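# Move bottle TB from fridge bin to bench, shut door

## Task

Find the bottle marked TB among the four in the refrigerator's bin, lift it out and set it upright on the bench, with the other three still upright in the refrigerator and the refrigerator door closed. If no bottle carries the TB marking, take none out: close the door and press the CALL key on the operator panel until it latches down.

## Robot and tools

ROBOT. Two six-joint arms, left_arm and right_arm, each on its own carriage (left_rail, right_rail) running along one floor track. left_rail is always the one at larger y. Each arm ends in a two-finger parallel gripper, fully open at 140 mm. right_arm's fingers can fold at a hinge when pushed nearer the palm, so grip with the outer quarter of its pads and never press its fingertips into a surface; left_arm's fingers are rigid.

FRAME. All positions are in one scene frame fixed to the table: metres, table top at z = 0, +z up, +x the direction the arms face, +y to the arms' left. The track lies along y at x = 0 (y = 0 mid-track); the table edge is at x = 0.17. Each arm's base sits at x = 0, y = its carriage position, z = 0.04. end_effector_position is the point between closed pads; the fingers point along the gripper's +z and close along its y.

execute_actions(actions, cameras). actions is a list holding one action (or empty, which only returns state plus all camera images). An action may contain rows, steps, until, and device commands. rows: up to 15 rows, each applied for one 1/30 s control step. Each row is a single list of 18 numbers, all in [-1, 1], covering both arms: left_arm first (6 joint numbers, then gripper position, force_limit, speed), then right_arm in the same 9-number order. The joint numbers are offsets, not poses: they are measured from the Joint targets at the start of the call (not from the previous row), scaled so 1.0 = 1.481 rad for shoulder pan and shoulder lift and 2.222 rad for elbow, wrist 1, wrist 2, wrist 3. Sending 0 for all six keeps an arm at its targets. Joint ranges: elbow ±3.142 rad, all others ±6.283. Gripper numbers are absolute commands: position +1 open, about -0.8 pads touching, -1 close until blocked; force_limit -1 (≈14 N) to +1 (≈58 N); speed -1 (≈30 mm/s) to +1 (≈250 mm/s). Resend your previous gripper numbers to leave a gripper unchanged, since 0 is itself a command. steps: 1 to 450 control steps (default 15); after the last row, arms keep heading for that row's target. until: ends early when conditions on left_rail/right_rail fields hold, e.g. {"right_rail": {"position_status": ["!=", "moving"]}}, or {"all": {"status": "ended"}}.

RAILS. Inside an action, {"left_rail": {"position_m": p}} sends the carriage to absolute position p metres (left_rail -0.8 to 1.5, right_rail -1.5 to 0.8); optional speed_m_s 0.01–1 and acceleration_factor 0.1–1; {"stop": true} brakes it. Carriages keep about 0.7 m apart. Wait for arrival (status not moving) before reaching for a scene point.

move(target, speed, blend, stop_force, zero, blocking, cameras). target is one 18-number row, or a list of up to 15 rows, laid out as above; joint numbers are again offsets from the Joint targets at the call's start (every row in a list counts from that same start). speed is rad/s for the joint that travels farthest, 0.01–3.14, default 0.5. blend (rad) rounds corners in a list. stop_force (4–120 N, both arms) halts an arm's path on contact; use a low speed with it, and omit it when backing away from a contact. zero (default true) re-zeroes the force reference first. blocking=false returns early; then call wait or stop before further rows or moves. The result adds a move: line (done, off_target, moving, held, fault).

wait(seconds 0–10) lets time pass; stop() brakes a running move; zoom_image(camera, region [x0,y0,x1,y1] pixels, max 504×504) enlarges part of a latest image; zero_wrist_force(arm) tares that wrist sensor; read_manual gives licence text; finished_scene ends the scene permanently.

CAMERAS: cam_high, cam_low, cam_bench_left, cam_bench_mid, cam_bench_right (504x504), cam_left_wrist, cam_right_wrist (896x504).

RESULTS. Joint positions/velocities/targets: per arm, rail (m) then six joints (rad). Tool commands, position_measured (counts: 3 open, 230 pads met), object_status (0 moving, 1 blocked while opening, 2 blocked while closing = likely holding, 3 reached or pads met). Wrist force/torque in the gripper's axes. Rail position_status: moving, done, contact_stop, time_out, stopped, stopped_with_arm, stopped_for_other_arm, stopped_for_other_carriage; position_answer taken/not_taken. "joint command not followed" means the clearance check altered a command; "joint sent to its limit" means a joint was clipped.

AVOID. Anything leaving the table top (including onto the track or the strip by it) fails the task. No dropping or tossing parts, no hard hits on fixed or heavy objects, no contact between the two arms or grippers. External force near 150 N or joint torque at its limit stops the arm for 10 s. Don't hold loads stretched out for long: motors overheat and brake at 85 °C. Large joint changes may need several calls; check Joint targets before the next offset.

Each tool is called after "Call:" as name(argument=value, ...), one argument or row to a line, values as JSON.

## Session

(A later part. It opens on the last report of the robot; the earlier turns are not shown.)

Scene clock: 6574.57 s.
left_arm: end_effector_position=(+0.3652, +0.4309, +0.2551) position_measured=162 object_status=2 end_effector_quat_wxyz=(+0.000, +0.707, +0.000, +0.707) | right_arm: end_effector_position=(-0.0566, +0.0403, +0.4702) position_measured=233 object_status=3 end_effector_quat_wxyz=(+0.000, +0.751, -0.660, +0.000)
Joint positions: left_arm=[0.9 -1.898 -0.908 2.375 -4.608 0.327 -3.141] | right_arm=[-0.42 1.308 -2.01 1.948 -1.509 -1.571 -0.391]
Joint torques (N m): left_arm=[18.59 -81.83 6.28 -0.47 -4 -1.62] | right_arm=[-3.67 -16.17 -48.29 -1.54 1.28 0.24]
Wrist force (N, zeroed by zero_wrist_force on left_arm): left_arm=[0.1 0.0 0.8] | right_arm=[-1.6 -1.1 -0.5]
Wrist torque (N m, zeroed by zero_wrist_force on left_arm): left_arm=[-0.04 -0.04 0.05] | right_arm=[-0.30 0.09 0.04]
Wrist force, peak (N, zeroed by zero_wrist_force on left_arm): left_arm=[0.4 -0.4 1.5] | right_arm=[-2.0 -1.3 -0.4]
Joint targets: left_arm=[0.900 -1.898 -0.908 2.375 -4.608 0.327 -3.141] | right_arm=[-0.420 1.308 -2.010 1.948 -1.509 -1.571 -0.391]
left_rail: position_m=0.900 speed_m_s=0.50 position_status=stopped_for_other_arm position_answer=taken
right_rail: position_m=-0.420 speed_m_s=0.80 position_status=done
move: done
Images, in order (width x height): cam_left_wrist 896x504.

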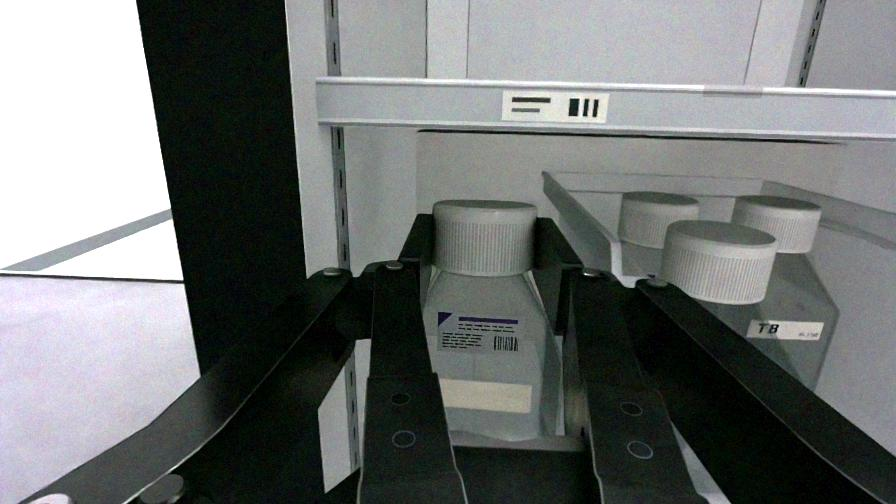

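Call:
move(
  target=[0, 0.051943, -0.006192, -0.028429, 0, 0, -0.98, 1, -1, 0, 0, 0, 0, 0, 0, -0.9, -0.5, 0],
  speed=0.025,
  stop_force=6,
)

Scene clock: 6583.77 s.
left_arm: end_effector_position=(+0.3651, +0.4307, +0.2431) position_measured=162 object_status=2 end_effector_quat_wxyz=(+0.000, +0.707, +0.000, +0.707) | right_arm: end_effector_position=(-0.0566, +0.0403, +0.4702) position_measured=233 object_status=3 end_effector_quat_wxyz=(+0.000, +0.751, -0.660, +0.000)
Joint positions: left_arm=[0.9 -1.898 -0.88 2.37 -4.632 0.327 -3.141] | right_arm=[-0.42 1.308 -2.01 1.948 -1.509 -1.571 -0.391]
Joint torques (N m): left_arm=[22.89 -79.73 9.38 2.08 2.9 -2.17] | right_arm=[-3.75 -17.47 -48.48 -1.36 1.29 0.3]
Wrist force (N, zeroed by zero_wrist_force on left_arm): left_arm=[6.2 2.2 0.3] | right_arm=[-1.5 -1.6 -0.6]
Wrist torque (N m, zeroed by zero_wrist_force on left_arm): left_arm=[0.34 -0.18 0.07] | right_arm=[-0.35 0.07 0.03]
Wrist force, peak (N, zeroed by zero_wrist_force on left_arm): left_arm=[23.8 2.4 -2.1] | right_arm=[-2.1 -1.2 -1.0]
Joint targets: left_arm=[0.900 -1.898 -0.880 2.370 -4.632 0.327 -3.141] | right_arm=[-0.420 1.308 -2.010 1.948 -1.509 -1.571 -0.391]
left_rail: position_m=0.900 speed_m_s=0.50 position_status=stopped_for_other_arm position_answer=taken
right_rail: position_m=-0.420 speed_m_s=0.80 position_status=done
move: contact (left_arm); left_arm: the shoulder lift is farthest, 0.049 rad from its target

Call:
move(
  target=[-0.018332, 0.001935, 0.000428, -0.001714, 0.012312, 0, -0.98, 1, -1, 0, 0, 0, 0, 0, 0, -0.9, -0.5, 0],
  speed=0.02,
  stop_force=25,
  cameras=["cam_left_wrist"],
)

Scene clock: 6608.17 s.
left_arm: end_effector_position=(+0.3526, +0.4310, +0.2418) position_measured=162 object_status=2 end_effector_quat_wxyz=(+0.000, +0.707, +0.000, +0.707) | right_arm: end_effector_position=(-0.0566, +0.0403, +0.4702) position_measured=233 object_status=3 end_effector_quat_wxyz=(+0.000, +0.751, -0.660, +0.000)
Joint positions: left_arm=[0.9 -1.925 -0.877 2.371 -4.635 0.355 -3.141] | right_arm=[-0.42 1.308 -2.01 1.948 -1.509 -1.571 -0.391]
Joint torques (N m): left_arm=[-16 -47.37 8.93 -1.13 3.88 -2.24] | right_arm=[-2.26 -14.34 -49.37 -1.6 1.53 -0.2]
Wrist force (N, zeroed by zero_wrist_force on left_arm): left_arm=[2.1 1.9 1.1] | right_arm=[-1.4 -1.3 -0.5]
Wrist torque (N m, zeroed by zero_wrist_force on left_arm): left_arm=[0.37 -0.13 0.06] | right_arm=[-0.29 0.06 0.04]
Wrist force, peak (N, zeroed by zero_wrist_force on left_arm): left_arm=[6.6 3.0 0.2] | right_arm=[-1.8 -1.5 -1.2]
Joint targets: left_arm=[0.900 -1.925 -0.877 2.371 -4.635 0.355 -3.141] | right_arm=[-0.420 1.308 -2.010 1.948 -1.509 -1.571 -0.391]
left_rail: position_m=0.900 speed_m_s=0.50 position_status=stopped_for_other_arm position_answer=taken
right_rail: position_m=-0.420 speed_m_s=0.80 position_status=done
move: done
Images, in order (width x height): cam_left_wrist 896x504.

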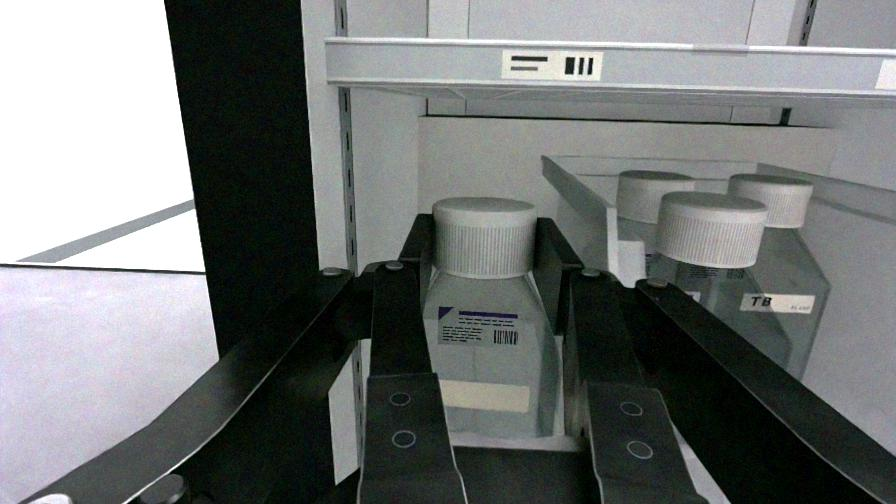

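Call:
move(
  target=[-0.016933, 0.046699, 0.015602, 0.057536, 0.015523, -0.096797, -0.98, 1, -1, 0, 0, 0, 0, 0, 0, -0.9, -0.5, 0],
  speed=0.05,
  stop_force=25,
)

Scene clock: 6652.30 s.
left_arm: end_effector_position=(+0.3396, +0.4310, +0.2386) position_measured=162 object_status=2 end_effector_quat_wxyz=(+0.000, +0.676, +0.000, +0.737) | right_arm: end_effector_position=(-0.0566, +0.0403, +0.4702) position_measured=233 object_status=3 end_effector_quat_wxyz=(+0.000, +0.751, -0.660, +0.000)
Joint positions: left_arm=[0.9 -1.95 -0.808 2.406 -4.508 0.389 -3.356] | right_arm=[-0.42 1.308 -2.01 1.948 -1.509 -1.571 -0.391]
Joint torques (N m): left_arm=[-17.57 -48.34 12.4 2.47 5.42 -2.77] | right_arm=[-2.44 -14.08 -49.34 -1.66 1.38 -0.66]
Wrist force (N, zeroed by zero_wrist_force on left_arm): left_arm=[1.3 1.9 0.7] | right_arm=[-1.5 -0.9 -0.5]
Wrist torque (N m, zeroed by zero_wrist_force on left_arm): left_arm=[0.38 -0.37 0.04] | right_arm=[-0.20 0.08 0.04]
Wrist force, peak (N, zeroed by zero_wrist_force on left_arm): left_arm=[4.2 2.2 1.2] | right_arm=[-1.9 -1.4 -1.1]
Joint targets: left_arm=[0.900 -1.950 -0.808 2.406 -4.508 0.389 -3.356] | right_arm=[-0.420 1.308 -2.010 1.948 -1.509 -1.571 -0.391]
left_rail: position_m=0.900 speed_m_s=0.50 position_status=stopped_for_other_arm position_answer=taken
right_rail: position_m=-0.420 speed_m_s=0.80 position_status=done
move: done

Call:
move(
  target=[-0.008618, 0.005999, -0.001578, -0.005534, 0.005596, 0.003377, -0.98, 1, -1, 0, 0, 0, 0, 0, 0, -0.9, -0.5, 0],
  speed=0.01,
  stop_force=22,
  cameras=["cam_left_wrist"],
)

Scene clock: 6675.33 s.
left_arm: end_effector_position=(+0.3336, +0.4310, +0.2351) position_measured=162 object_status=2 end_effector_quat_wxyz=(+0.000, +0.676, +0.000, +0.737) | right_arm: end_effector_position=(-0.0566, +0.0403, +0.4702) position_measured=233 object_status=3 end_effector_quat_wxyz=(+0.000, +0.751, -0.660, +0.000)
Joint positions: left_arm=[0.9 -1.963 -0.799 2.402 -4.52 0.402 -3.349] | right_arm=[-0.42 1.308 -2.01 1.948 -1.509 -1.571 -0.391]
Joint torques (N m): left_arm=[-17.4 -40.33 -12.74 -4.51 2.67 1.71] | right_arm=[-1.37 -13.65 -49.26 -1.73 1.7 -1.04]
Wrist force (N, zeroed by zero_wrist_force on left_arm): left_arm=[25.4 1.6 6.9] | right_arm=[-1.4 -1.8 -0.2]
Wrist torque (N m, zeroed by zero_wrist_force on left_arm): left_arm=[0.42 0.40 -0.34] | right_arm=[-0.35 0.07 0.03]
Wrist force, peak (N, zeroed by zero_wrist_force on left_arm): left_arm=[28.5 4.1 8.3] | right_arm=[-1.9 -1.5 -0.9]
Joint targets: left_arm=[0.900 -1.963 -0.799 2.402 -4.520 0.402 -3.349] | right_arm=[-0.420 1.308 -2.010 1.948 -1.509 -1.571 -0.391]
left_rail: position_m=0.900 speed_m_s=0.50 position_status=stopped_for_other_arm position_answer=taken
right_rail: position_m=-0.420 speed_m_s=0.80 position_status=done
move: done
Images, in order (width x height): cam_left_wrist 896x504.

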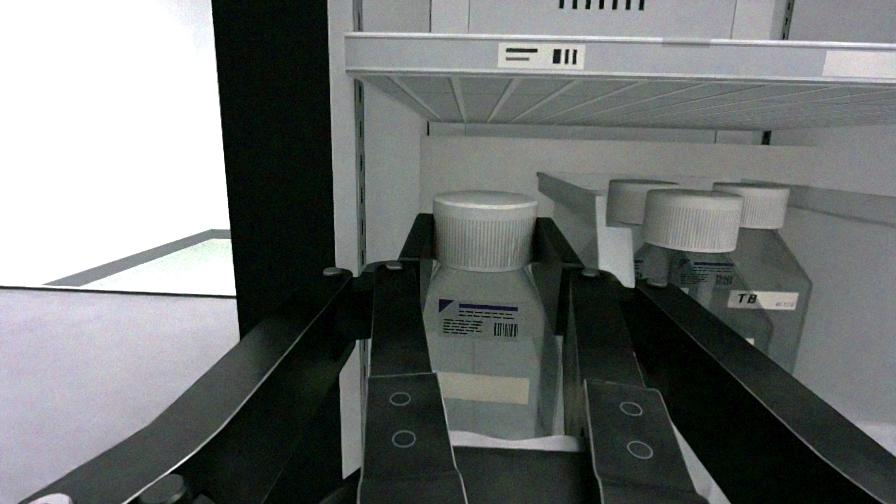

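Call:
zoom_image(
  camera="cam_left_wrist",
  region=[410, 170, 570, 290],
)

Scaled by 3.150.

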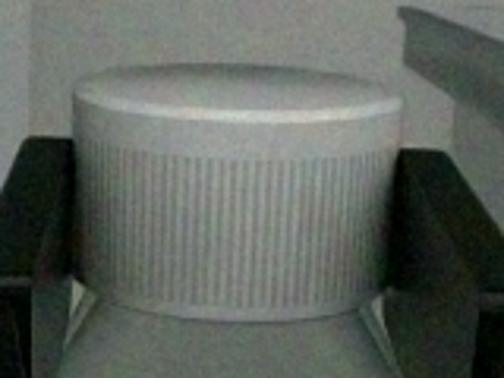

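Call:
move(
  target=[
    [0, -0.004906, 0.000743, 0.002527, 0, 0, -0.98, 1, -1, 0, 0, 0, 0, 0, 0, -0.9, -0.5, 0],
    [0.038375, -0.006374, 0.003793, 0.016077, -0.024835, -0.016775, -0.98, 1, -1, 0, 0, 0, 0, 0, 0, -0.9, -0.5, 0],
  ],
  speed=[0.02, 0.03],
  cameras=["cam_left_wrist"],
)

Scene clock: 6752.33 s.
left_arm: end_effector_position=(+0.3600, +0.4310, +0.2381) position_measured=162 object_status=2 end_effector_quat_wxyz=(+0.000, +0.676, +0.000, +0.737) | right_arm: end_effector_position=(-0.0566, +0.0403, +0.4702) position_measured=233 object_status=3 end_effector_quat_wxyz=(+0.000, +0.751, -0.660, +0.000)
Joint positions: left_arm=[0.9 -1.907 -0.808 2.411 -4.484 0.347 -3.386] | right_arm=[-0.42 1.308 -2.01 1.948 -1.509 -1.571 -0.391]
Joint torques (N m): left_arm=[19.02 -83.34 13.37 2.26 -3.19 -2.42] | right_arm=[-2.08 -13.82 -49.58 -1.88 1.46 -1.18]
Wrist force (N, zeroed by zero_wrist_force on left_arm): left_arm=[1.1 1.6 0.1] | right_arm=[-1.5 -1.7 -0.7]
Wrist torque (N m, zeroed by zero_wrist_force on left_arm): left_arm=[0.32 -0.32 0.03] | right_arm=[-0.36 0.08 0.03]
Wrist force, peak (N, zeroed by zero_wrist_force on left_arm): left_arm=[26.2 2.0 7.5] | right_arm=[-1.9 -1.5 -0.9]
Joint targets: left_arm=[0.900 -1.906 -0.808 2.411 -4.484 0.346 -3.386] | right_arm=[-0.420 1.308 -2.010 1.948 -1.509 -1.571 -0.391]
left_rail: position_m=0.900 speed_m_s=0.50 position_status=stopped_for_other_arm position_answer=taken
right_rail: position_m=-0.420 speed_m_s=0.80 position_status=done
move: done
Images, in order (width x height): cam_left_wrist 896x504.

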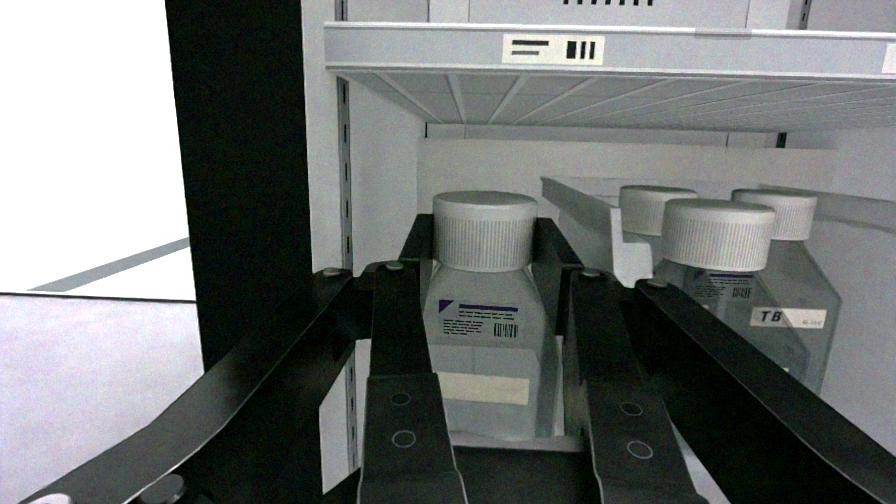

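Call:
move(
  target=[0, 0.006582, -0.001001, -0.003386, 0, 0, -0.98, 1, -1, 0, 0, 0, 0, 0, 0, -0.9, -0.5, 0],
  speed=0.01,
  stop_force=6,
)

Scene clock: 6763.33 s.
left_arm: end_effector_position=(+0.3601, +0.4310, +0.2353) position_measured=162 object_status=2 end_effector_quat_wxyz=(+0.000, +0.676, +0.000, +0.737) | right_arm: end_effector_position=(-0.0566, +0.0403, +0.4702) position_measured=233 object_status=3 end_effector_quat_wxyz=(+0.000, +0.751, -0.660, +0.000)
Joint positions: left_arm=[0.9 -1.906 -0.802 2.409 -4.489 0.346 -3.386] | right_arm=[-0.42 1.308 -2.01 1.948 -1.509 -1.571 -0.391]
Joint torques (N m): left_arm=[16.09 -81.29 5.83 1.54 -2.8 -2.32] | right_arm=[-1.49 -14 -48.6 -1.7 1.96 -1.52]
Wrist force (N, zeroed by zero_wrist_force on left_arm): left_arm=[8.5 1.3 2.8] | right_arm=[-1.6 -1.5 -0.6]
Wrist torque (N m, zeroed by zero_wrist_force on left_arm): left_arm=[0.45 0.01 0.04] | right_arm=[-0.30 0.10 0.03]
Wrist force, peak (N, zeroed by zero_wrist_force on left_arm): left_arm=[15.1 0.7 4.2] | right_arm=[-2.0 -1.7 -0.7]
Joint targets: left_arm=[0.900 -1.906 -0.802 2.409 -4.489 0.346 -3.386] | right_arm=[-0.420 1.308 -2.010 1.948 -1.509 -1.571 -0.391]
left_rail: position_m=0.900 speed_m_s=0.50 position_status=stopped_for_other_arm position_answer=taken
right_rail: position_m=-0.420 speed_m_s=0.80 position_status=done
move: contact (left_arm)

Call:
execute_actions(
  actions=[
    {"rows": [[0,0,0,0,0,0,-0.03,1,-1,0,0,0,0,0,0,-0.9,-0.5,0]], "steps": 40},
  ],
  cameras=["cam_left_wrist"],
)

Scene clock: 6770.40 s.
left_arm: end_effector_position=(+0.3602, +0.4310, +0.2353) position_measured=132 object_status=3 end_effector_quat_wxyz=(+0.000, +0.676, +0.000, +0.737) | right_arm: end_effector_position=(-0.0566, +0.0403, +0.4702) position_measured=233 object_status=3 end_effector_quat_wxyz=(+0.000, +0.751, -0.660, +0.000)
Joint positions: left_arm=[0.9 -1.906 -0.802 2.409 -4.489 0.346 -3.386] | right_arm=[-0.42 1.308 -2.01 1.948 -1.509 -1.571 -0.391]
Joint torques (N m): left_arm=[0.18 -75.63 11.31 -0.32 -2.77 -2.01] | right_arm=[-0.39 -12.03 -48.91 -1.74 1.84 -1.71]
Wrist force (N, zeroed by zero_wrist_force on left_arm): left_arm=[2.6 2.4 3.2] | right_arm=[-1.7 -1.3 0.1]
Wrist torque (N m, zeroed by zero_wrist_force on left_arm): left_arm=[0.50 0.30 0.03] | right_arm=[-0.30 0.13 0.03]
Wrist force, peak (N, zeroed by zero_wrist_force on left_arm): left_arm=[8.5 1.7 5.3] | right_arm=[-1.9 -1.4 -1.1]
Joint targets: left_arm=[0.900 -1.906 -0.802 2.409 -4.489 0.346 -3.386] | right_arm=[-0.420 1.308 -2.010 1.948 -1.509 -1.571 -0.391]
left_rail: position_m=0.900 speed_m_s=0.50 position_status=stopped_for_other_arm position_answer=taken
right_rail: position_m=-0.420 speed_m_s=0.80 position_status=done
Images, in order (width x height): cam_left_wrist 896x504.

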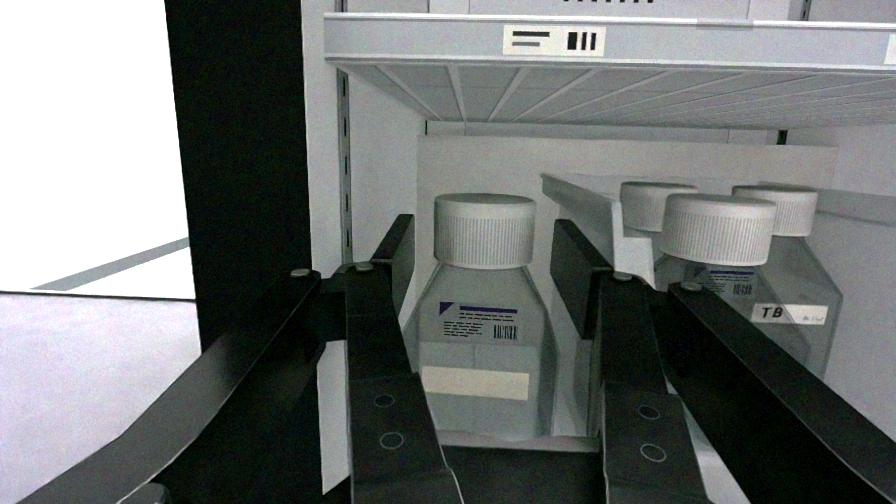

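Call:
move(
  target=[
    [-0.057588, 0.001922, -0.004708, -0.018465, 0.037339, 0.023629, -0.03, 1, -1, 0, 0, 0, 0, 0, 0, -0.9, -0.5, 0],
    [-0.202014, 0.003820, -0.025440, -0.027982, 0.132132, 0.057127, -0.85, 0, 0, 0, 0, 0, 0, 0, 0, -0.9, -0.5, 0],
    [-0.125791, -0.075394, -0.063995, -0.224379, 0.104423, 0.300331, -0.85, 0, 0, 0, 0, 0, 0, 0, 0, -0.9, -0.5, 0],
  ],
  speed=[0.08, 0.2, 0.3],
  blend=[0.01, 0, 0],
  cameras=["cam_left_wrist"],
)

Scene clock: 6977.97 s.
left_arm: end_effector_position=(+0.2601, +0.4310, +0.1652) position_measured=232 object_status=3 end_effector_quat_wxyz=(+0.000, +0.793, +0.000, +0.609) | right_arm: end_effector_position=(-0.0566, +0.0403, +0.4702) position_measured=233 object_status=3 end_effector_quat_wxyz=(+0.000, +0.751, -0.660, +0.000)
Joint positions: left_arm=[0.9 -2.093 -0.913 2.267 -4.988 0.578 -2.719] | right_arm=[-0.42 1.308 -2.01 1.948 -1.509 -1.571 -0.391]
Joint torques (N m): left_arm=[18.13 -80.14 -17.92 2.45 -5.68 1.94] | right_arm=[-0.11 -11.7 -48.67 -1.95 1.88 -1.67]
Wrist force (N, zeroed by zero_wrist_force on left_arm): left_arm=[3.6 2.8 3.1] | right_arm=[-1.3 -1.1 -0.1]
Wrist torque (N m, zeroed by zero_wrist_force on left_arm): left_arm=[0.70 0.06 -0.26] | right_arm=[-0.25 0.04 0.03]
Wrist force, peak (N, zeroed by zero_wrist_force on left_arm): left_arm=[4.0 3.0 3.1] | right_arm=[-2.1 -1.5 0.2]
Joint targets: left_arm=[0.900 -2.093 -0.913 2.267 -4.988 0.578 -2.719] | right_arm=[-0.420 1.308 -2.010 1.948 -1.509 -1.571 -0.391]
left_rail: position_m=0.900 speed_m_s=0.50 position_status=stopped_for_other_arm position_answer=taken
right_rail: position_m=-0.420 speed_m_s=0.80 position_status=done
move: done
Images, in order (width x height): cam_left_wrist 896x504.

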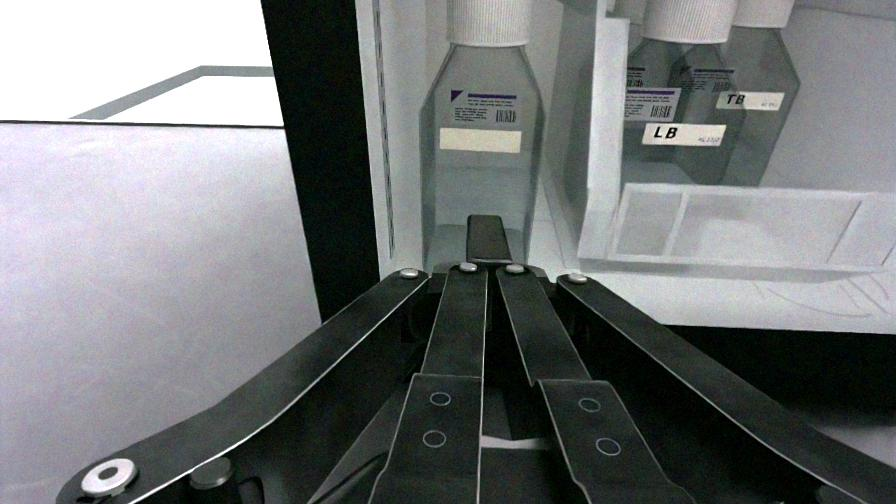

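Call:
move(
  target=[0.189813, -0.003711, -0.025707, -0.129387, -0.101101, 0.174824, -0.85, 0, 0, 0, 0, 0, 0, 0, 0, -0.9, -0.5, 0],
  speed=0.05,
  stop_force=20,
  cameras=["cam_left_wrist"],
)

Scene clock: 6998.07 s.
left_arm: end_effector_position=(+0.3932, +0.4311, +0.1501) position_measured=232 object_status=3 end_effector_quat_wxyz=(+0.000, +0.793, +0.000, +0.609) | right_arm: end_effector_position=(-0.0566, +0.0403, +0.4702) position_measured=233 object_status=3 end_effector_quat_wxyz=(+0.000, +0.751, -0.660, +0.000)
Joint positions: left_arm=[0.9 -1.812 -0.919 2.21 -5.275 0.354 -2.33] | right_arm=[-0.42 1.308 -2.01 1.948 -1.509 -1.571 -0.391]
Joint torques (N m): left_arm=[23.46 -88.42 -19.56 1.96 -7.26 1.66] | right_arm=[0.17 -10.11 -48.8 -2.04 2.01 -1.99]
Wrist force (N, zeroed by zero_wrist_force on left_arm): left_arm=[2.8 3.1 0.9] | right_arm=[-1.6 -1.2 -0.2]
Wrist torque (N m, zeroed by zero_wrist_force on left_arm): left_arm=[0.69 0.11 -0.28] | right_arm=[-0.23 0.10 0.03]
Wrist force, peak (N, zeroed by zero_wrist_force on left_arm): left_arm=[3.9 2.8 3.5] | right_arm=[-1.9 -2.1 0.1]
Joint targets: left_arm=[0.900 -1.812 -0.919 2.210 -5.275 0.354 -2.330] | right_arm=[-0.420 1.308 -2.010 1.948 -1.509 -1.571 -0.391]
left_rail: position_m=0.900 speed_m_s=0.50 position_status=stopped_for_other_arm position_answer=taken
right_rail: position_m=-0.420 speed_m_s=0.80 position_status=done
move: done
Images, in order (width x height): cam_left_wrist 896x504.

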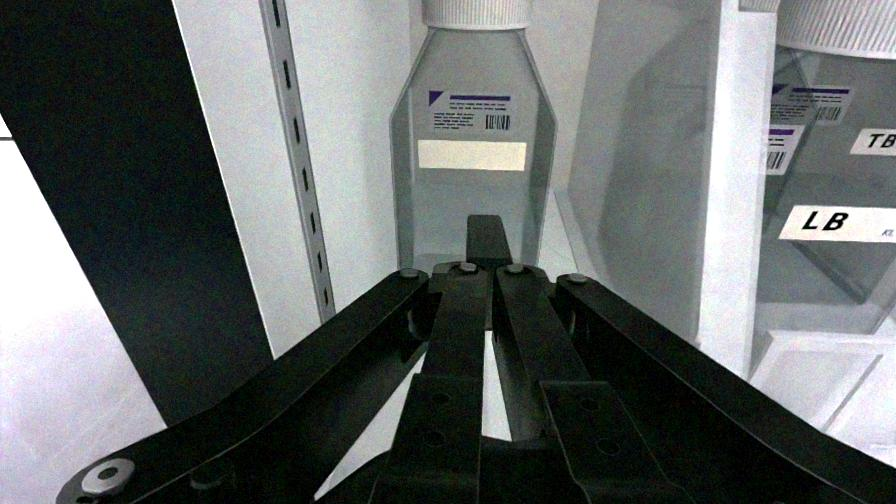

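Call:
move(
  target=[
    [-0.189813, 0.003711, 0.025707, 0.129387, 0.101101, -0.174824, -0.85, 0, 0, 0, 0, 0, 0, 0, 0, -0.9, -0.5, 0],
    [-0.016661, -0.139333, -0.131312, 0.136499, 0.062025, 0.076467, -0.03, 0, 0, 0, 0, 0, 0, 0, 0, -0.9, -0.5, 0],
  ],
  speed=[0.15, 0.25],
  blend=[0.02, 0],
  cameras=["cam_left_wrist"],
)

Scene clock: 7087.83 s.
left_arm: end_effector_position=(+0.3318, +0.3121, +0.2890) position_measured=132 object_status=0 end_effector_quat_wxyz=(+0.000, +0.839, +0.000, +0.545) | right_arm: end_effector_position=(-0.0566, +0.0403, +0.4702) position_measured=233 object_status=3 end_effector_quat_wxyz=(+0.000, +0.751, -0.660, +0.000)
Joint positions: left_arm=[0.9 -1.836 -1.125 1.918 -4.972 0.492 -2.16] | right_arm=[-0.42 1.308 -2.01 1.948 -1.509 -1.571 -0.391]
Joint torques (N m): left_arm=[23.96 -90.56 -38.92 6.75 -7.34 1.59] | right_arm=[1.76 -9.73 -48.95 -2.08 2.16 -2.09]
Wrist force (N, zeroed by zero_wrist_force on left_arm): left_arm=[2.8 2.6 3.2] | right_arm=[-1.4 -1.2 -0.2]
Wrist torque (N m, zeroed by zero_wrist_force on left_arm): left_arm=[0.66 0.16 -0.33] | right_arm=[-0.26 0.07 0.04]
Wrist force, peak (N, zeroed by zero_wrist_force on left_arm): left_arm=[4.1 2.9 3.2] | right_arm=[-2.1 -1.5 -0.2]
Joint targets: left_arm=[0.900 -1.836 -1.125 1.918 -4.972 0.492 -2.160] | right_arm=[-0.420 1.308 -2.010 1.948 -1.509 -1.571 -0.391]
left_rail: position_m=0.900 speed_m_s=0.50 position_status=stopped_for_other_arm position_answer=taken
right_rail: position_m=-0.420 speed_m_s=0.80 position_status=done
move: done
Images, in order (width x height): cam_left_wrist 896x504.

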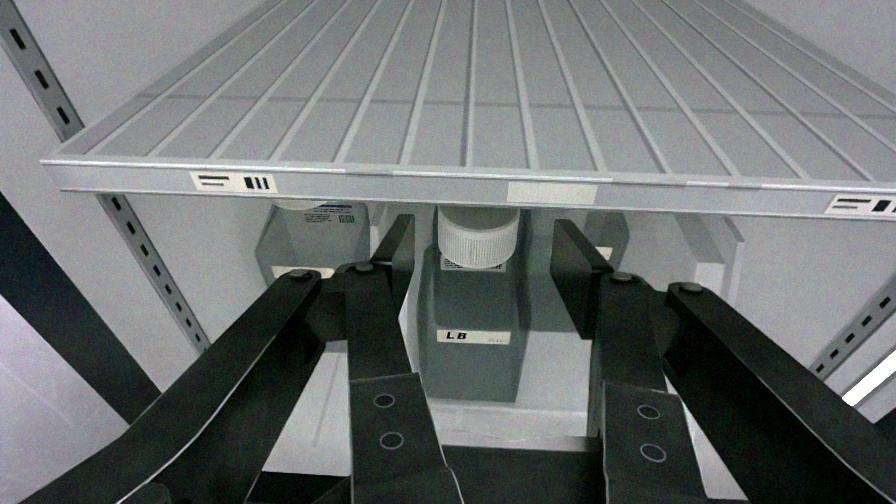

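Call:
move(
  target=[0.066891, 0.016462, -0.010572, -0.079717, -0.019266, 0.088951, -0.03, 0, 0, 0, 0, 0, 0, 0, 0, -0.9, -0.5, 0],
  speed=0.06,
  stop_force=12,
  cameras=["cam_left_wrist"],
)

Scene clock: 7126.30 s.
left_arm: end_effector_position=(+0.3892, +0.3132, +0.2630) position_measured=132 object_status=3 end_effector_quat_wxyz=(+0.000, +0.839, +0.000, +0.545) | right_arm: end_effector_position=(-0.0566, +0.0403, +0.4702) position_measured=233 object_status=3 end_effector_quat_wxyz=(+0.000, +0.751, -0.660, +0.000)
Joint positions: left_arm=[0.9 -1.737 -1.101 1.895 -5.149 0.449 -1.963] | right_arm=[-0.42 1.308 -2.01 1.948 -1.509 -1.571 -0.391]
Joint torques (N m): left_arm=[20.75 -55.34 -39.25 2.68 -6.95 1.74] | right_arm=[0.77 -8.99 -48.31 -2.3 2.26 -1.94]
Wrist force (N, zeroed by zero_wrist_force on left_arm): left_arm=[2.8 2.5 3.4] | right_arm=[-1.5 -1.7 -0.6]
Wrist torque (N m, zeroed by zero_wrist_force on left_arm): left_arm=[0.58 0.17 -0.36] | right_arm=[-0.38 0.06 0.03]
Wrist force, peak (N, zeroed by zero_wrist_force on left_arm): left_arm=[3.5 2.8 4.0] | right_arm=[-2.0 -1.7 -0.2]
Joint targets: left_arm=[0.900 -1.737 -1.101 1.895 -5.149 0.449 -1.963] | right_arm=[-0.420 1.308 -2.010 1.948 -1.509 -1.571 -0.391]
left_rail: position_m=0.900 speed_m_s=0.50 position_status=stopped_for_other_arm position_answer=taken
right_rail: position_m=-0.420 speed_m_s=0.80 position_status=done
move: done
Images, in order (width x height): cam_left_wrist 896x504.

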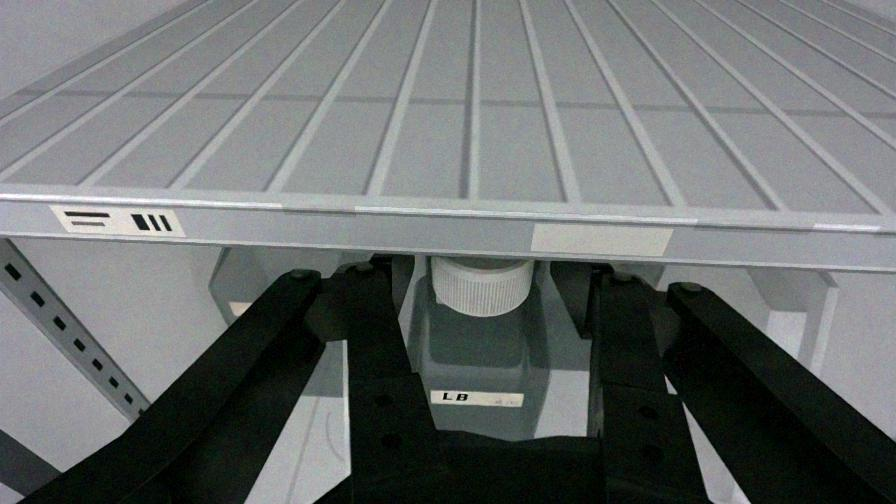

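Call:
execute_actions(
  actions=[
    {"rows": [[0,0,0,0,0,0,-1,1,0.3,0,0,0,0,0,0,-0.9,-0.5,0]], "steps": 45},
  ],
)

Scene clock: 7143.00 s.
left_arm: end_effector_position=(+0.3892, +0.3132, +0.2630) position_measured=163 object_status=2 end_effector_quat_wxyz=(+0.000, +0.839, +0.000, +0.545) | right_arm: end_effector_position=(-0.0566, +0.0403, +0.4702) position_measured=233 object_status=3 end_effector_quat_wxyz=(+0.000, +0.751, -0.660, +0.000)
Joint positions: left_arm=[0.9 -1.737 -1.101 1.894 -5.149 0.449 -1.963] | right_arm=[-0.42 1.308 -2.01 1.948 -1.509 -1.571 -0.391]
Joint torques (N m): left_arm=[16.46 -53.15 -29.21 3.17 2.65 1.28] | right_arm=[2.99 -8.78 -48.16 -2.38 2.27 -2.19]
Wrist force (N, zeroed by zero_wrist_force on left_arm): left_arm=[9.5 0.5 -2.4] | right_arm=[-1.6 -0.9 -0.1]
Wrist torque (N m, zeroed by zero_wrist_force on left_arm): left_arm=[0.84 0.30 -0.29] | right_arm=[-0.21 0.09 0.03]
Wrist force, peak (N, zeroed by zero_wrist_force on left_arm): left_arm=[10.7 -0.2 -2.3] | right_arm=[-1.9 -1.8 -0.3]
Joint targets: left_arm=[0.900 -1.737 -1.101 1.895 -5.149 0.449 -1.963] | right_arm=[-0.420 1.308 -2.010 1.948 -1.509 -1.571 -0.391]
left_rail: position_m=0.900 speed_m_s=0.50 position_status=stopped_for_other_arm position_answer=taken
right_rail: position_m=-0.420 speed_m_s=0.80 position_status=done

Call:
move(
  target=[
    [-0.023162, 0.023059, 0.014687, 0.035191, -0.021726, -0.065276, -1, 1, 0.3, 0, 0, 0, 0, 0, 0, -0.9, -0.5, 0],
    [-0.044544, 0.049194, 0.031302, 0.080144, -0.039377, -0.143039, -1, 1, 0.3, 0, 0, 0, 0, 0, 0, -0.9, -0.5, 0],
    [-0.062253, 0.076191, 0.049835, 0.133919, -0.052883, -0.230924, -1, 1, 0.3, 0, 0, 0, 0, 0, 0, -0.9, -0.5, 0],
    [-0.077907, 0.102961, 0.070798, 0.196537, -0.060806, -0.328916, -1, 1, 0.3, 0, 0, 0, 0, 0, 0, -0.9, -0.5, 0],
  ],
  speed=0.15,
  blend=[0.02, 0.02, 0.02, 0],
  stop_force=20,
  cameras=["cam_left_wrist"],
)

Scene clock: 7314.53 s.
left_arm: end_effector_position=(+0.3487, +0.3131, +0.2679) position_measured=163 object_status=2 end_effector_quat_wxyz=(+0.000, +0.755, +0.000, +0.656) | right_arm: end_effector_position=(-0.0566, +0.0403, +0.4702) position_measured=233 object_status=3 end_effector_quat_wxyz=(+0.000, +0.751, -0.660, +0.000)
Joint positions: left_arm=[0.9 -1.853 -0.948 2.052 -4.712 0.314 -2.693] | right_arm=[-0.42 1.308 -2.01 1.948 -1.509 -1.571 -0.391]
Joint torques (N m): left_arm=[-16.81 -60.69 -6.7 5.29 -6.46 -2.5] | right_arm=[2.54 -8.49 -48.1 -2.54 2.33 -2.34]
Wrist force (N, zeroed by zero_wrist_force on left_arm): left_arm=[0.3 1.9 3.6] | right_arm=[-1.4 -1.2 -0.9]
Wrist torque (N m, zeroed by zero_wrist_force on left_arm): left_arm=[0.43 -0.20 0.03] | right_arm=[-0.25 0.06 0.04]
Wrist force, peak (N, zeroed by zero_wrist_force on left_arm): left_arm=[11.2 2.8 -3.2] | right_arm=[-1.8 -1.3 -1.4]
Joint targets: left_arm=[0.900 -1.853 -0.948 2.052 -4.712 0.314 -2.693] | right_arm=[-0.420 1.308 -2.010 1.948 -1.509 -1.571 -0.391]
left_rail: position_m=0.900 speed_m_s=0.50 position_status=stopped_for_other_arm position_answer=taken
right_rail: position_m=-0.420 speed_m_s=0.80 position_status=done
move: done
Images, in order (width x height): cam_left_wrist 896x504.

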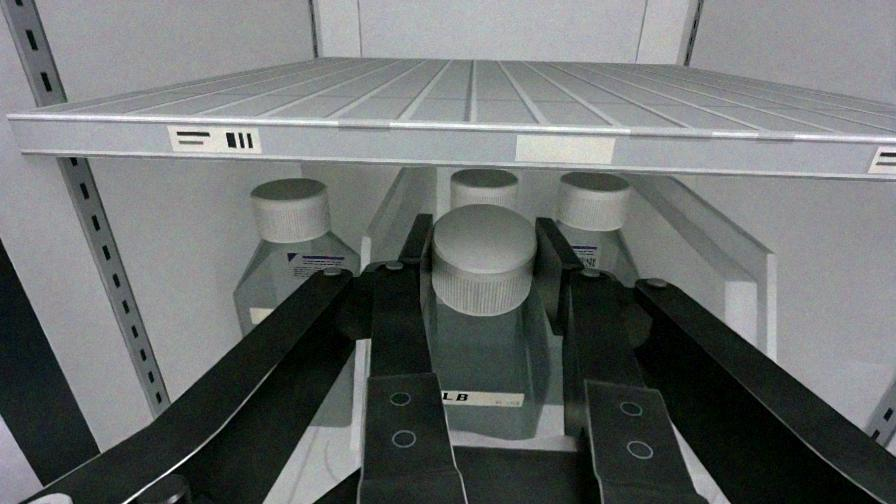

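Call:
move(
  target=[
    [-0.014373, 0.026065, 0.022163, 0.067425, -0.001292, -0.102831, -1, 1, 0.3, 0, 0, 0, 0, 0, 0, -0.9, -0.5, 0],
    [-0.026697, 0.049907, 0.043036, 0.134157, 0.003464, -0.201524, -1, 1, 0.3, 0, 0, 0, 0, 0, 0, -0.9, -0.5, 0],
    [-0.036258, 0.070365, 0.058534, 0.187631, 0.012225, -0.279473, -1, 1, 0.3, 0, 0, 0, 0, 0, 0, -0.9, -0.5, 0],
    [-0.044726, 0.091528, 0.070588, 0.234288, 0.024473, -0.347264, -1, 1, 0.3, 0, 0, 0, 0, 0, 0, -0.9, -0.5, 0],
  ],
  speed=0.15,
  blend=[0.02, 0.02, 0.02, 0],
  stop_force=20,
  cameras=["cam_left_wrist"],
)

Scene clock: 7331.37 s.
left_arm: end_effector_position=(+0.3104, +0.3130, +0.2571) position_measured=163 object_status=2 end_effector_quat_wxyz=(+0.000, +0.663, +0.000, +0.749) | right_arm: end_effector_position=(-0.0566, +0.0403, +0.4702) position_measured=233 object_status=3 end_effector_quat_wxyz=(+0.000, +0.751, -0.660, +0.000)
Joint positions: left_arm=[0.9 -1.919 -0.813 2.209 -4.192 0.368 -3.465] | right_arm=[-0.42 1.308 -2.01 1.948 -1.509 -1.571 -0.391]
Joint torques (N m): left_arm=[-16.19 -59.02 2.46 1.54 5.39 -2.39] | right_arm=[3.76 -8.76 -47.87 -2.61 2.55 -2.49]
Wrist force (N, zeroed by zero_wrist_force on left_arm): left_arm=[3.3 1.9 5.8] | right_arm=[-1.2 -0.9 0.4]
Wrist torque (N m, zeroed by zero_wrist_force on left_arm): left_arm=[0.21 0.05 0.07] | right_arm=[-0.27 0.01 0.03]
Wrist force, peak (N, zeroed by zero_wrist_force on left_arm): left_arm=[3.8 2.9 6.2] | right_arm=[-1.6 -1.7 -1.2]
Joint targets: left_arm=[0.900 -1.919 -0.813 2.209 -4.192 0.368 -3.465] | right_arm=[-0.420 1.308 -2.010 1.948 -1.509 -1.571 -0.391]
left_rail: position_m=0.900 speed_m_s=0.50 position_status=stopped_for_other_arm position_answer=taken
right_rail: position_m=-0.420 speed_m_s=0.80 position_status=done
move: done
Images, in order (width x height): cam_left_wrist 896x504.

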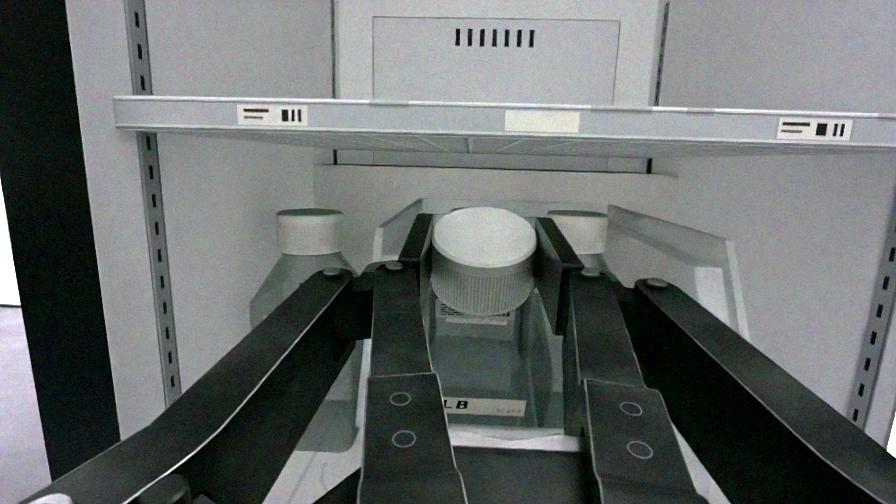

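Call:
move(
  target=[
    [-0.02884, -0.05416, 0.001694, 0.019251, 0.018197, 0.016371, -1, 1, 0.3, 0, 0, 0, 0, 0, 0, -0.9, -0.5, 0],
    [-0.052614, -0.098599, 0.00068, 0.039542, 0.033338, 0.027722, -1, 1, 0.3, 0, 0, 0, 0, 0, 0, -0.9, -0.5, 0],
  ],
  speed=0.05,
  blend=[0.01, 0],
  stop_force=20,
  cameras=["cam_left_wrist"],
)

Scene clock: 7364.13 s.
left_arm: end_effector_position=(+0.2629, +0.3130, +0.3360) position_measured=163 object_status=2 end_effector_quat_wxyz=(+0.000, +0.663, +0.000, +0.749) | right_arm: end_effector_position=(-0.0566, +0.0403, +0.4702) position_measured=233 object_status=3 end_effector_quat_wxyz=(+0.000, +0.751, -0.660, +0.000)
Joint positions: left_arm=[0.9 -1.997 -0.959 2.21 -4.104 0.442 -3.403] | right_arm=[-0.42 1.308 -2.01 1.948 -1.509 -1.571 -0.391]
Joint torques (N m): left_arm=[-19.16 -91.29 -24.47 2.21 5.5 1.6] | right_arm=[3.42 -8.07 -47.76 -2.52 2.66 -2.53]
Wrist force (N, zeroed by zero_wrist_force on left_arm): left_arm=[0.2 3.3 2.6] | right_arm=[-1.9 -1.4 -0.8]
Wrist torque (N m, zeroed by zero_wrist_force on left_arm): left_arm=[0.56 -0.26 -0.31] | right_arm=[-0.27 0.17 0.02]
Wrist force, peak (N, zeroed by zero_wrist_force on left_arm): left_arm=[3.1 2.7 6.3] | right_arm=[-1.8 -1.7 -0.6]
Joint targets: left_arm=[0.900 -1.997 -0.959 2.210 -4.104 0.442 -3.403] | right_arm=[-0.420 1.308 -2.010 1.948 -1.509 -1.571 -0.391]
left_rail: position_m=0.900 speed_m_s=0.50 position_status=stopped_for_other_arm position_answer=taken
right_rail: position_m=-0.420 speed_m_s=0.80 position_status=done
move: done
Images, in order (width x height): cam_left_wrist 896x504.

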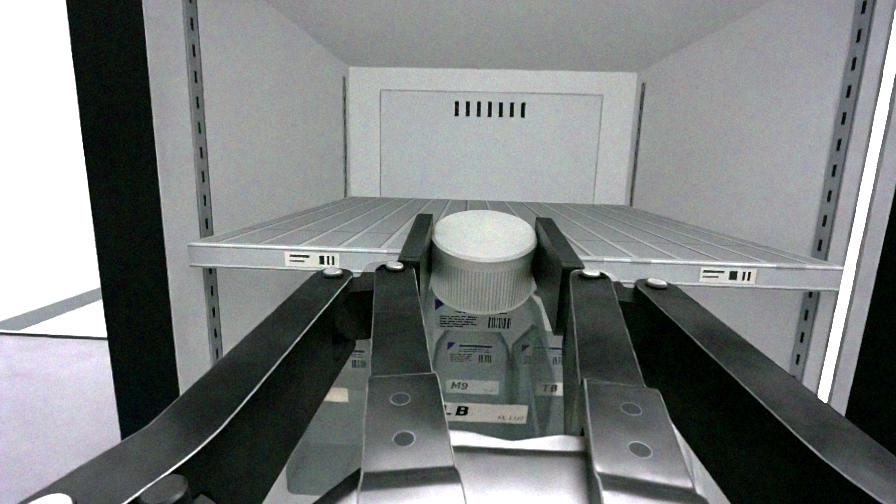

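Call:
move(
  target=[
    [-0.063187, 0.003953, -0.013869, -0.009628, 0.040649, 0.023586, -1, 1, 0.3, 0, 0, 0, 0, 0, 0, -0.9, -0.5, 0],
    [-0.121446, -0.097767, 0.034612, -0.260110, 0.087568, 0.249181, -1, 1, 0.3, 0, 0, 0, 0, 0, 0, -0.9, -0.5, 0],
    [0.078470, -0.103386, 0.022991, -0.357900, -0.031561, 0.377064, -1, 1, 0.3, 0, 0, 0, 0, 0, 0, -0.9, -0.5, 0],
  ],
  speed=[0.12, 0.25, 0.12],
  blend=[0.02, 0.02, 0],
  stop_force=25,
  cameras=["cam_left_wrist"],
)

Scene clock: 7427.00 s.
left_arm: end_effector_position=(+0.3659, +0.4311, +0.2761) position_measured=163 object_status=2 end_effector_quat_wxyz=(+0.000, +0.777, +0.000, +0.629) | right_arm: end_effector_position=(-0.0566, +0.0403, +0.4702) position_measured=233 object_status=3 end_effector_quat_wxyz=(+0.000, +0.751, -0.660, +0.000)
Joint positions: left_arm=[0.9 -1.88 -1.112 2.261 -4.899 0.372 -2.566] | right_arm=[-0.42 1.308 -2.01 1.948 -1.509 -1.571 -0.391]
Joint torques (N m): left_arm=[22.31 -76.48 -25.63 2.09 -6.85 1.83] | right_arm=[4.08 -6.54 -48.19 -2.62 2.7 -2.66]
Wrist force (N, zeroed by zero_wrist_force on left_arm): left_arm=[0.6 2.1 1.4] | right_arm=[-1.4 -1.6 -0.5]
Wrist torque (N m, zeroed by zero_wrist_force on left_arm): left_arm=[0.40 -0.24 -0.32] | right_arm=[-0.26 0.07 0.03]
Wrist force, peak (N, zeroed by zero_wrist_force on left_arm): left_arm=[-0.8 2.1 4.6] | right_arm=[-2.2 -1.8 -0.6]
Joint targets: left_arm=[0.900 -1.880 -1.112 2.261 -4.899 0.372 -2.566] | right_arm=[-0.420 1.308 -2.010 1.948 -1.509 -1.571 -0.391]
left_rail: position_m=0.900 speed_m_s=0.50 position_status=stopped_for_other_arm position_answer=taken
right_rail: position_m=-0.420 speed_m_s=0.80 position_status=done
move: done
Images, in order (width x height): cam_left_wrist 896x504.

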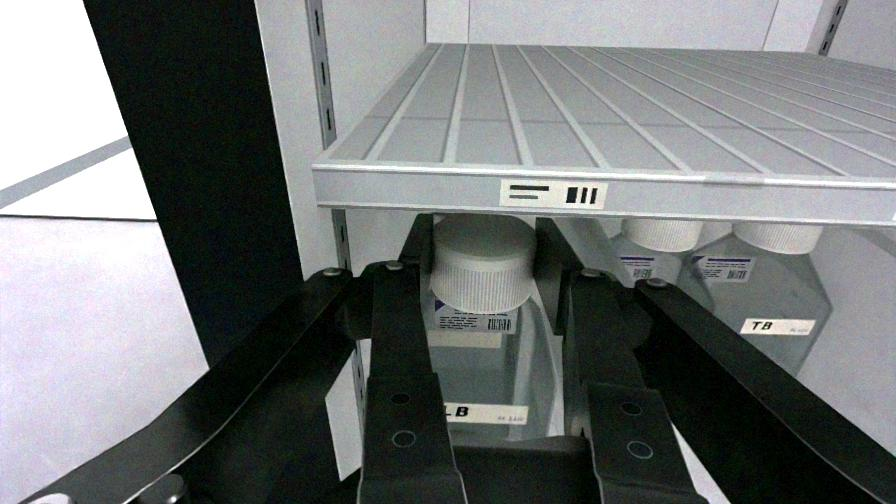

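Call:
move(
  target=[0, 0.039668, 0.000640, -0.027079, 0, 0, -1, 1, 0.3, 0, 0, 0, 0, 0, 0, -0.9, -0.5, 0],
  speed=0.01,
  stop_force=6,
  cameras=["cam_left_wrist"],
)

Scene clock: 7484.40 s.
left_arm: end_effector_position=(+0.3659, +0.4309, +0.2560) position_measured=163 object_status=2 end_effector_quat_wxyz=(+0.000, +0.777, +0.000, +0.629) | right_arm: end_effector_position=(-0.0566, +0.0403, +0.4702) position_measured=233 object_status=3 end_effector_quat_wxyz=(+0.000, +0.751, -0.660, +0.000)
Joint positions: left_arm=[0.9 -1.88 -1.073 2.262 -4.94 0.372 -2.566] | right_arm=[-0.42 1.308 -2.01 1.948 -1.509 -1.571 -0.391]
Joint torques (N m): left_arm=[14.44 -72.97 -5.77 5.03 2.32 1.56] | right_arm=[3.89 -6.71 -48.89 -2.56 2.74 -3.29]
Wrist force (N, zeroed by zero_wrist_force on left_arm): left_arm=[6.3 0.7 -1.4] | right_arm=[-1.9 -1.1 -1.0]
Wrist torque (N m, zeroed by zero_wrist_force on left_arm): left_arm=[0.46 0.13 -0.23] | right_arm=[-0.24 0.17 0.02]
Wrist force, peak (N, zeroed by zero_wrist_force on left_arm): left_arm=[14.9 0.9 -4.8] | right_arm=[-2.2 -1.9 -0.2]
Joint targets: left_arm=[0.900 -1.880 -1.073 2.262 -4.940 0.372 -2.566] | right_arm=[-0.420 1.308 -2.010 1.948 -1.509 -1.571 -0.391]
left_rail: position_m=0.900 speed_m_s=0.50 position_status=stopped_for_other_arm position_answer=taken
right_rail: position_m=-0.420 speed_m_s=0.80 position_status=done
move: contact (left_arm); left_arm: the wrist 1 is farthest, 0.020 rad from its target
Images, in order (width x height): cam_left_wrist 896x504.

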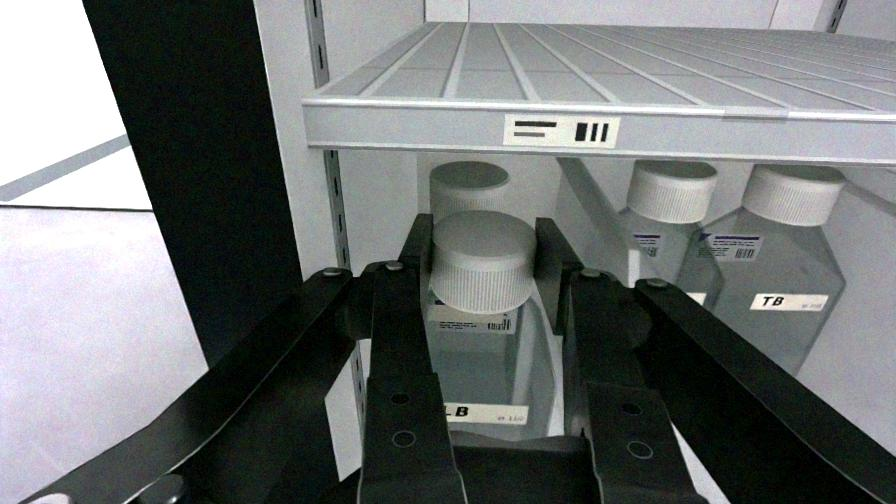

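Call:
move(
  target=[0, 0.01338, 0.000210, -0.00885, 0, 0, -1, 1, 0.3, 0, 0, 0, 0, 0, 0, -0.9, -0.5, 0],
  speed=0.01,
  stop_force=20,
  cameras=["cam_left_wrist"],
)

Scene clock: 7498.33 s.
left_arm: end_effector_position=(+0.3659, +0.4309, +0.2556) position_measured=163 object_status=2 end_effector_quat_wxyz=(+0.000, +0.777, +0.000, +0.629) | right_arm: end_effector_position=(-0.0566, +0.0403, +0.4702) position_measured=233 object_status=3 end_effector_quat_wxyz=(+0.000, +0.751, -0.660, +0.000)
Joint positions: left_arm=[0.9 -1.88 -1.072 2.262 -4.94 0.372 -2.566] | right_arm=[-0.42 1.308 -2.01 1.948 -1.509 -1.571 -0.391]
Joint torques (N m): left_arm=[16.03 -70.08 -18.57 1.38 2.04 1.64] | right_arm=[4.92 -4.97 -48.04 -2.54 2.55 -3.23]
Wrist force (N, zeroed by zero_wrist_force on left_arm): left_arm=[23.7 -1.9 -7.5] | right_arm=[-1.7 -1.4 -0.8]
Wrist torque (N m, zeroed by zero_wrist_force on left_arm): left_arm=[0.48 0.62 -0.23] | right_arm=[-0.32 0.14 0.04]
Wrist force, peak (N, zeroed by zero_wrist_force on left_arm): left_arm=[31.3 -2.1 -10.7] | right_arm=[-1.5 -1.9 -1.3]
Joint targets: left_arm=[0.900 -1.880 -1.072 2.262 -4.940 0.372 -2.566] | right_arm=[-0.420 1.308 -2.010 1.948 -1.509 -1.571 -0.391]
left_rail: position_m=0.900 speed_m_s=0.50 position_status=stopped_for_other_arm position_answer=taken
right_rail: position_m=-0.420 speed_m_s=0.80 position_status=done
move: contact (left_arm); left_arm: the shoulder lift is farthest, 0.019 rad from its target
Images, in order (width x height): cam_left_wrist 896x504.

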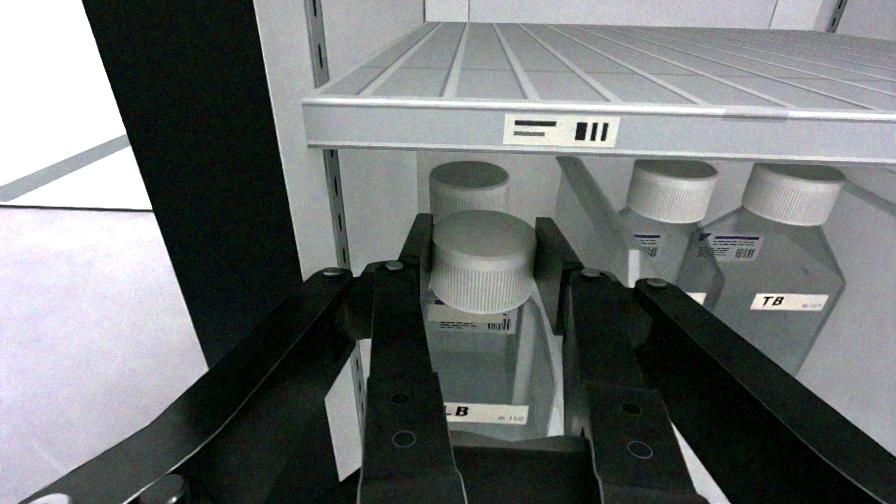

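Call:
execute_actions(
  actions=[],
  cameras=["cam_low", "cam_bench_left", "cam_high", "cam_bench_mid"],
)

Scene clock: 7555.53 s.
left_arm: end_effector_position=(+0.3659, +0.4309, +0.2556) position_measured=163 object_status=2 end_effector_quat_wxyz=(+0.000, +0.777, +0.000, +0.629) | right_arm: end_effector_position=(-0.0566, +0.0403, +0.4702) position_measured=233 object_status=3 end_effector_quat_wxyz=(+0.000, +0.751, -0.660, +0.000)
Joint positions: left_arm=[0.9 -1.88 -1.072 2.262 -4.94 0.372 -2.566] | right_arm=[-0.42 1.308 -2.01 1.948 -1.509 -1.571 -0.391]
Joint velocities: within noise
Joint torques (N m): left_arm=[17.01 -68.25 -20.16 0.89 2.35 1.32] | right_arm=[5.8 -6.15 -48.45 -2.3 2.32 -3.45]
Motor temperatures (°C): left_arm=[27 28 25 36 33 32] | right_arm=[28 27 29 34 31 32]
Wrist force (N, zeroed by zero_wrist_force on left_arm): left_arm=[23.7 -2.1 -7.5] | right_arm=[-1.3 -1.2 -1.1]
Wrist torque (N m, zeroed by zero_wrist_force on left_arm): left_arm=[0.44 0.59 -0.23] | right_arm=[-0.27 0.06 0.03]
Wrist force, peak (N, zeroed by zero_wrist_force on left_arm): left_arm=[24.0 -2.3 -7.7] | right_arm=[-2.1 -1.4 -1.0]
Joint targets: left_arm=[0.900 -1.880 -1.072 2.262 -4.940 0.372 -2.566] | right_arm=[-0.420 1.308 -2.010 1.948 -1.509 -1.571 -0.391]
Tool commands: left_gripper/position=-1.0 left_gripper/force_limit=+1.0 left_gripper/speed=+0.3 right_gripper/position=-0.9 right_gripper/force_limit=-0.5 right_gripper/speed=+0.0
left_rail: position_m=0.900 speed_m_s=0.50 position_status=stopped_for_other_arm position_answer=taken
right_rail: position_m=-0.420 speed_m_s=0.80 position_status=done
Images, in order (width x height): cam_high 504x504, cam_low 504x504, cam_bench_left 504x504, cam_bench_mid 504x504.

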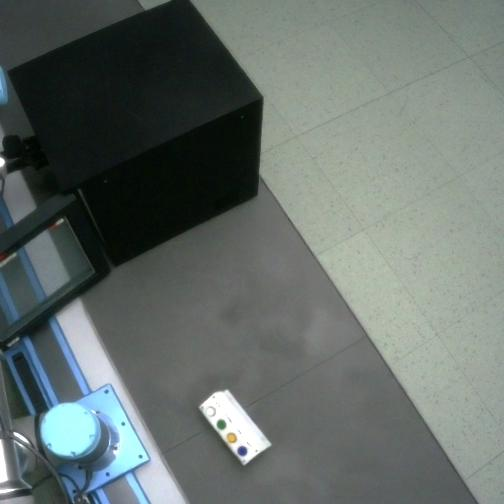

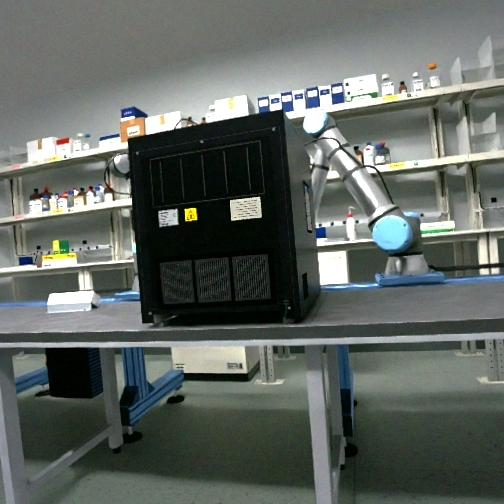

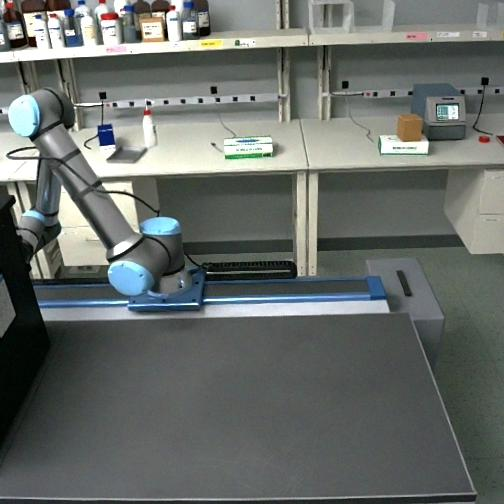

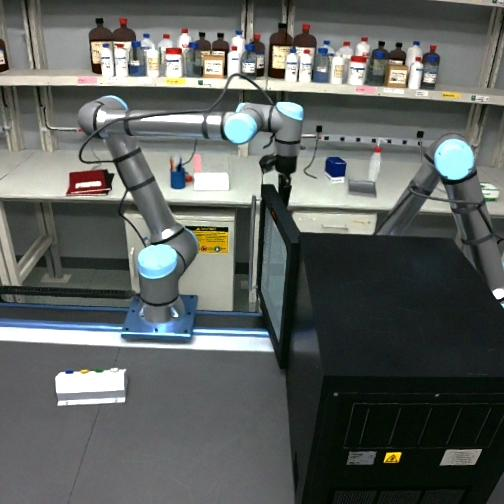

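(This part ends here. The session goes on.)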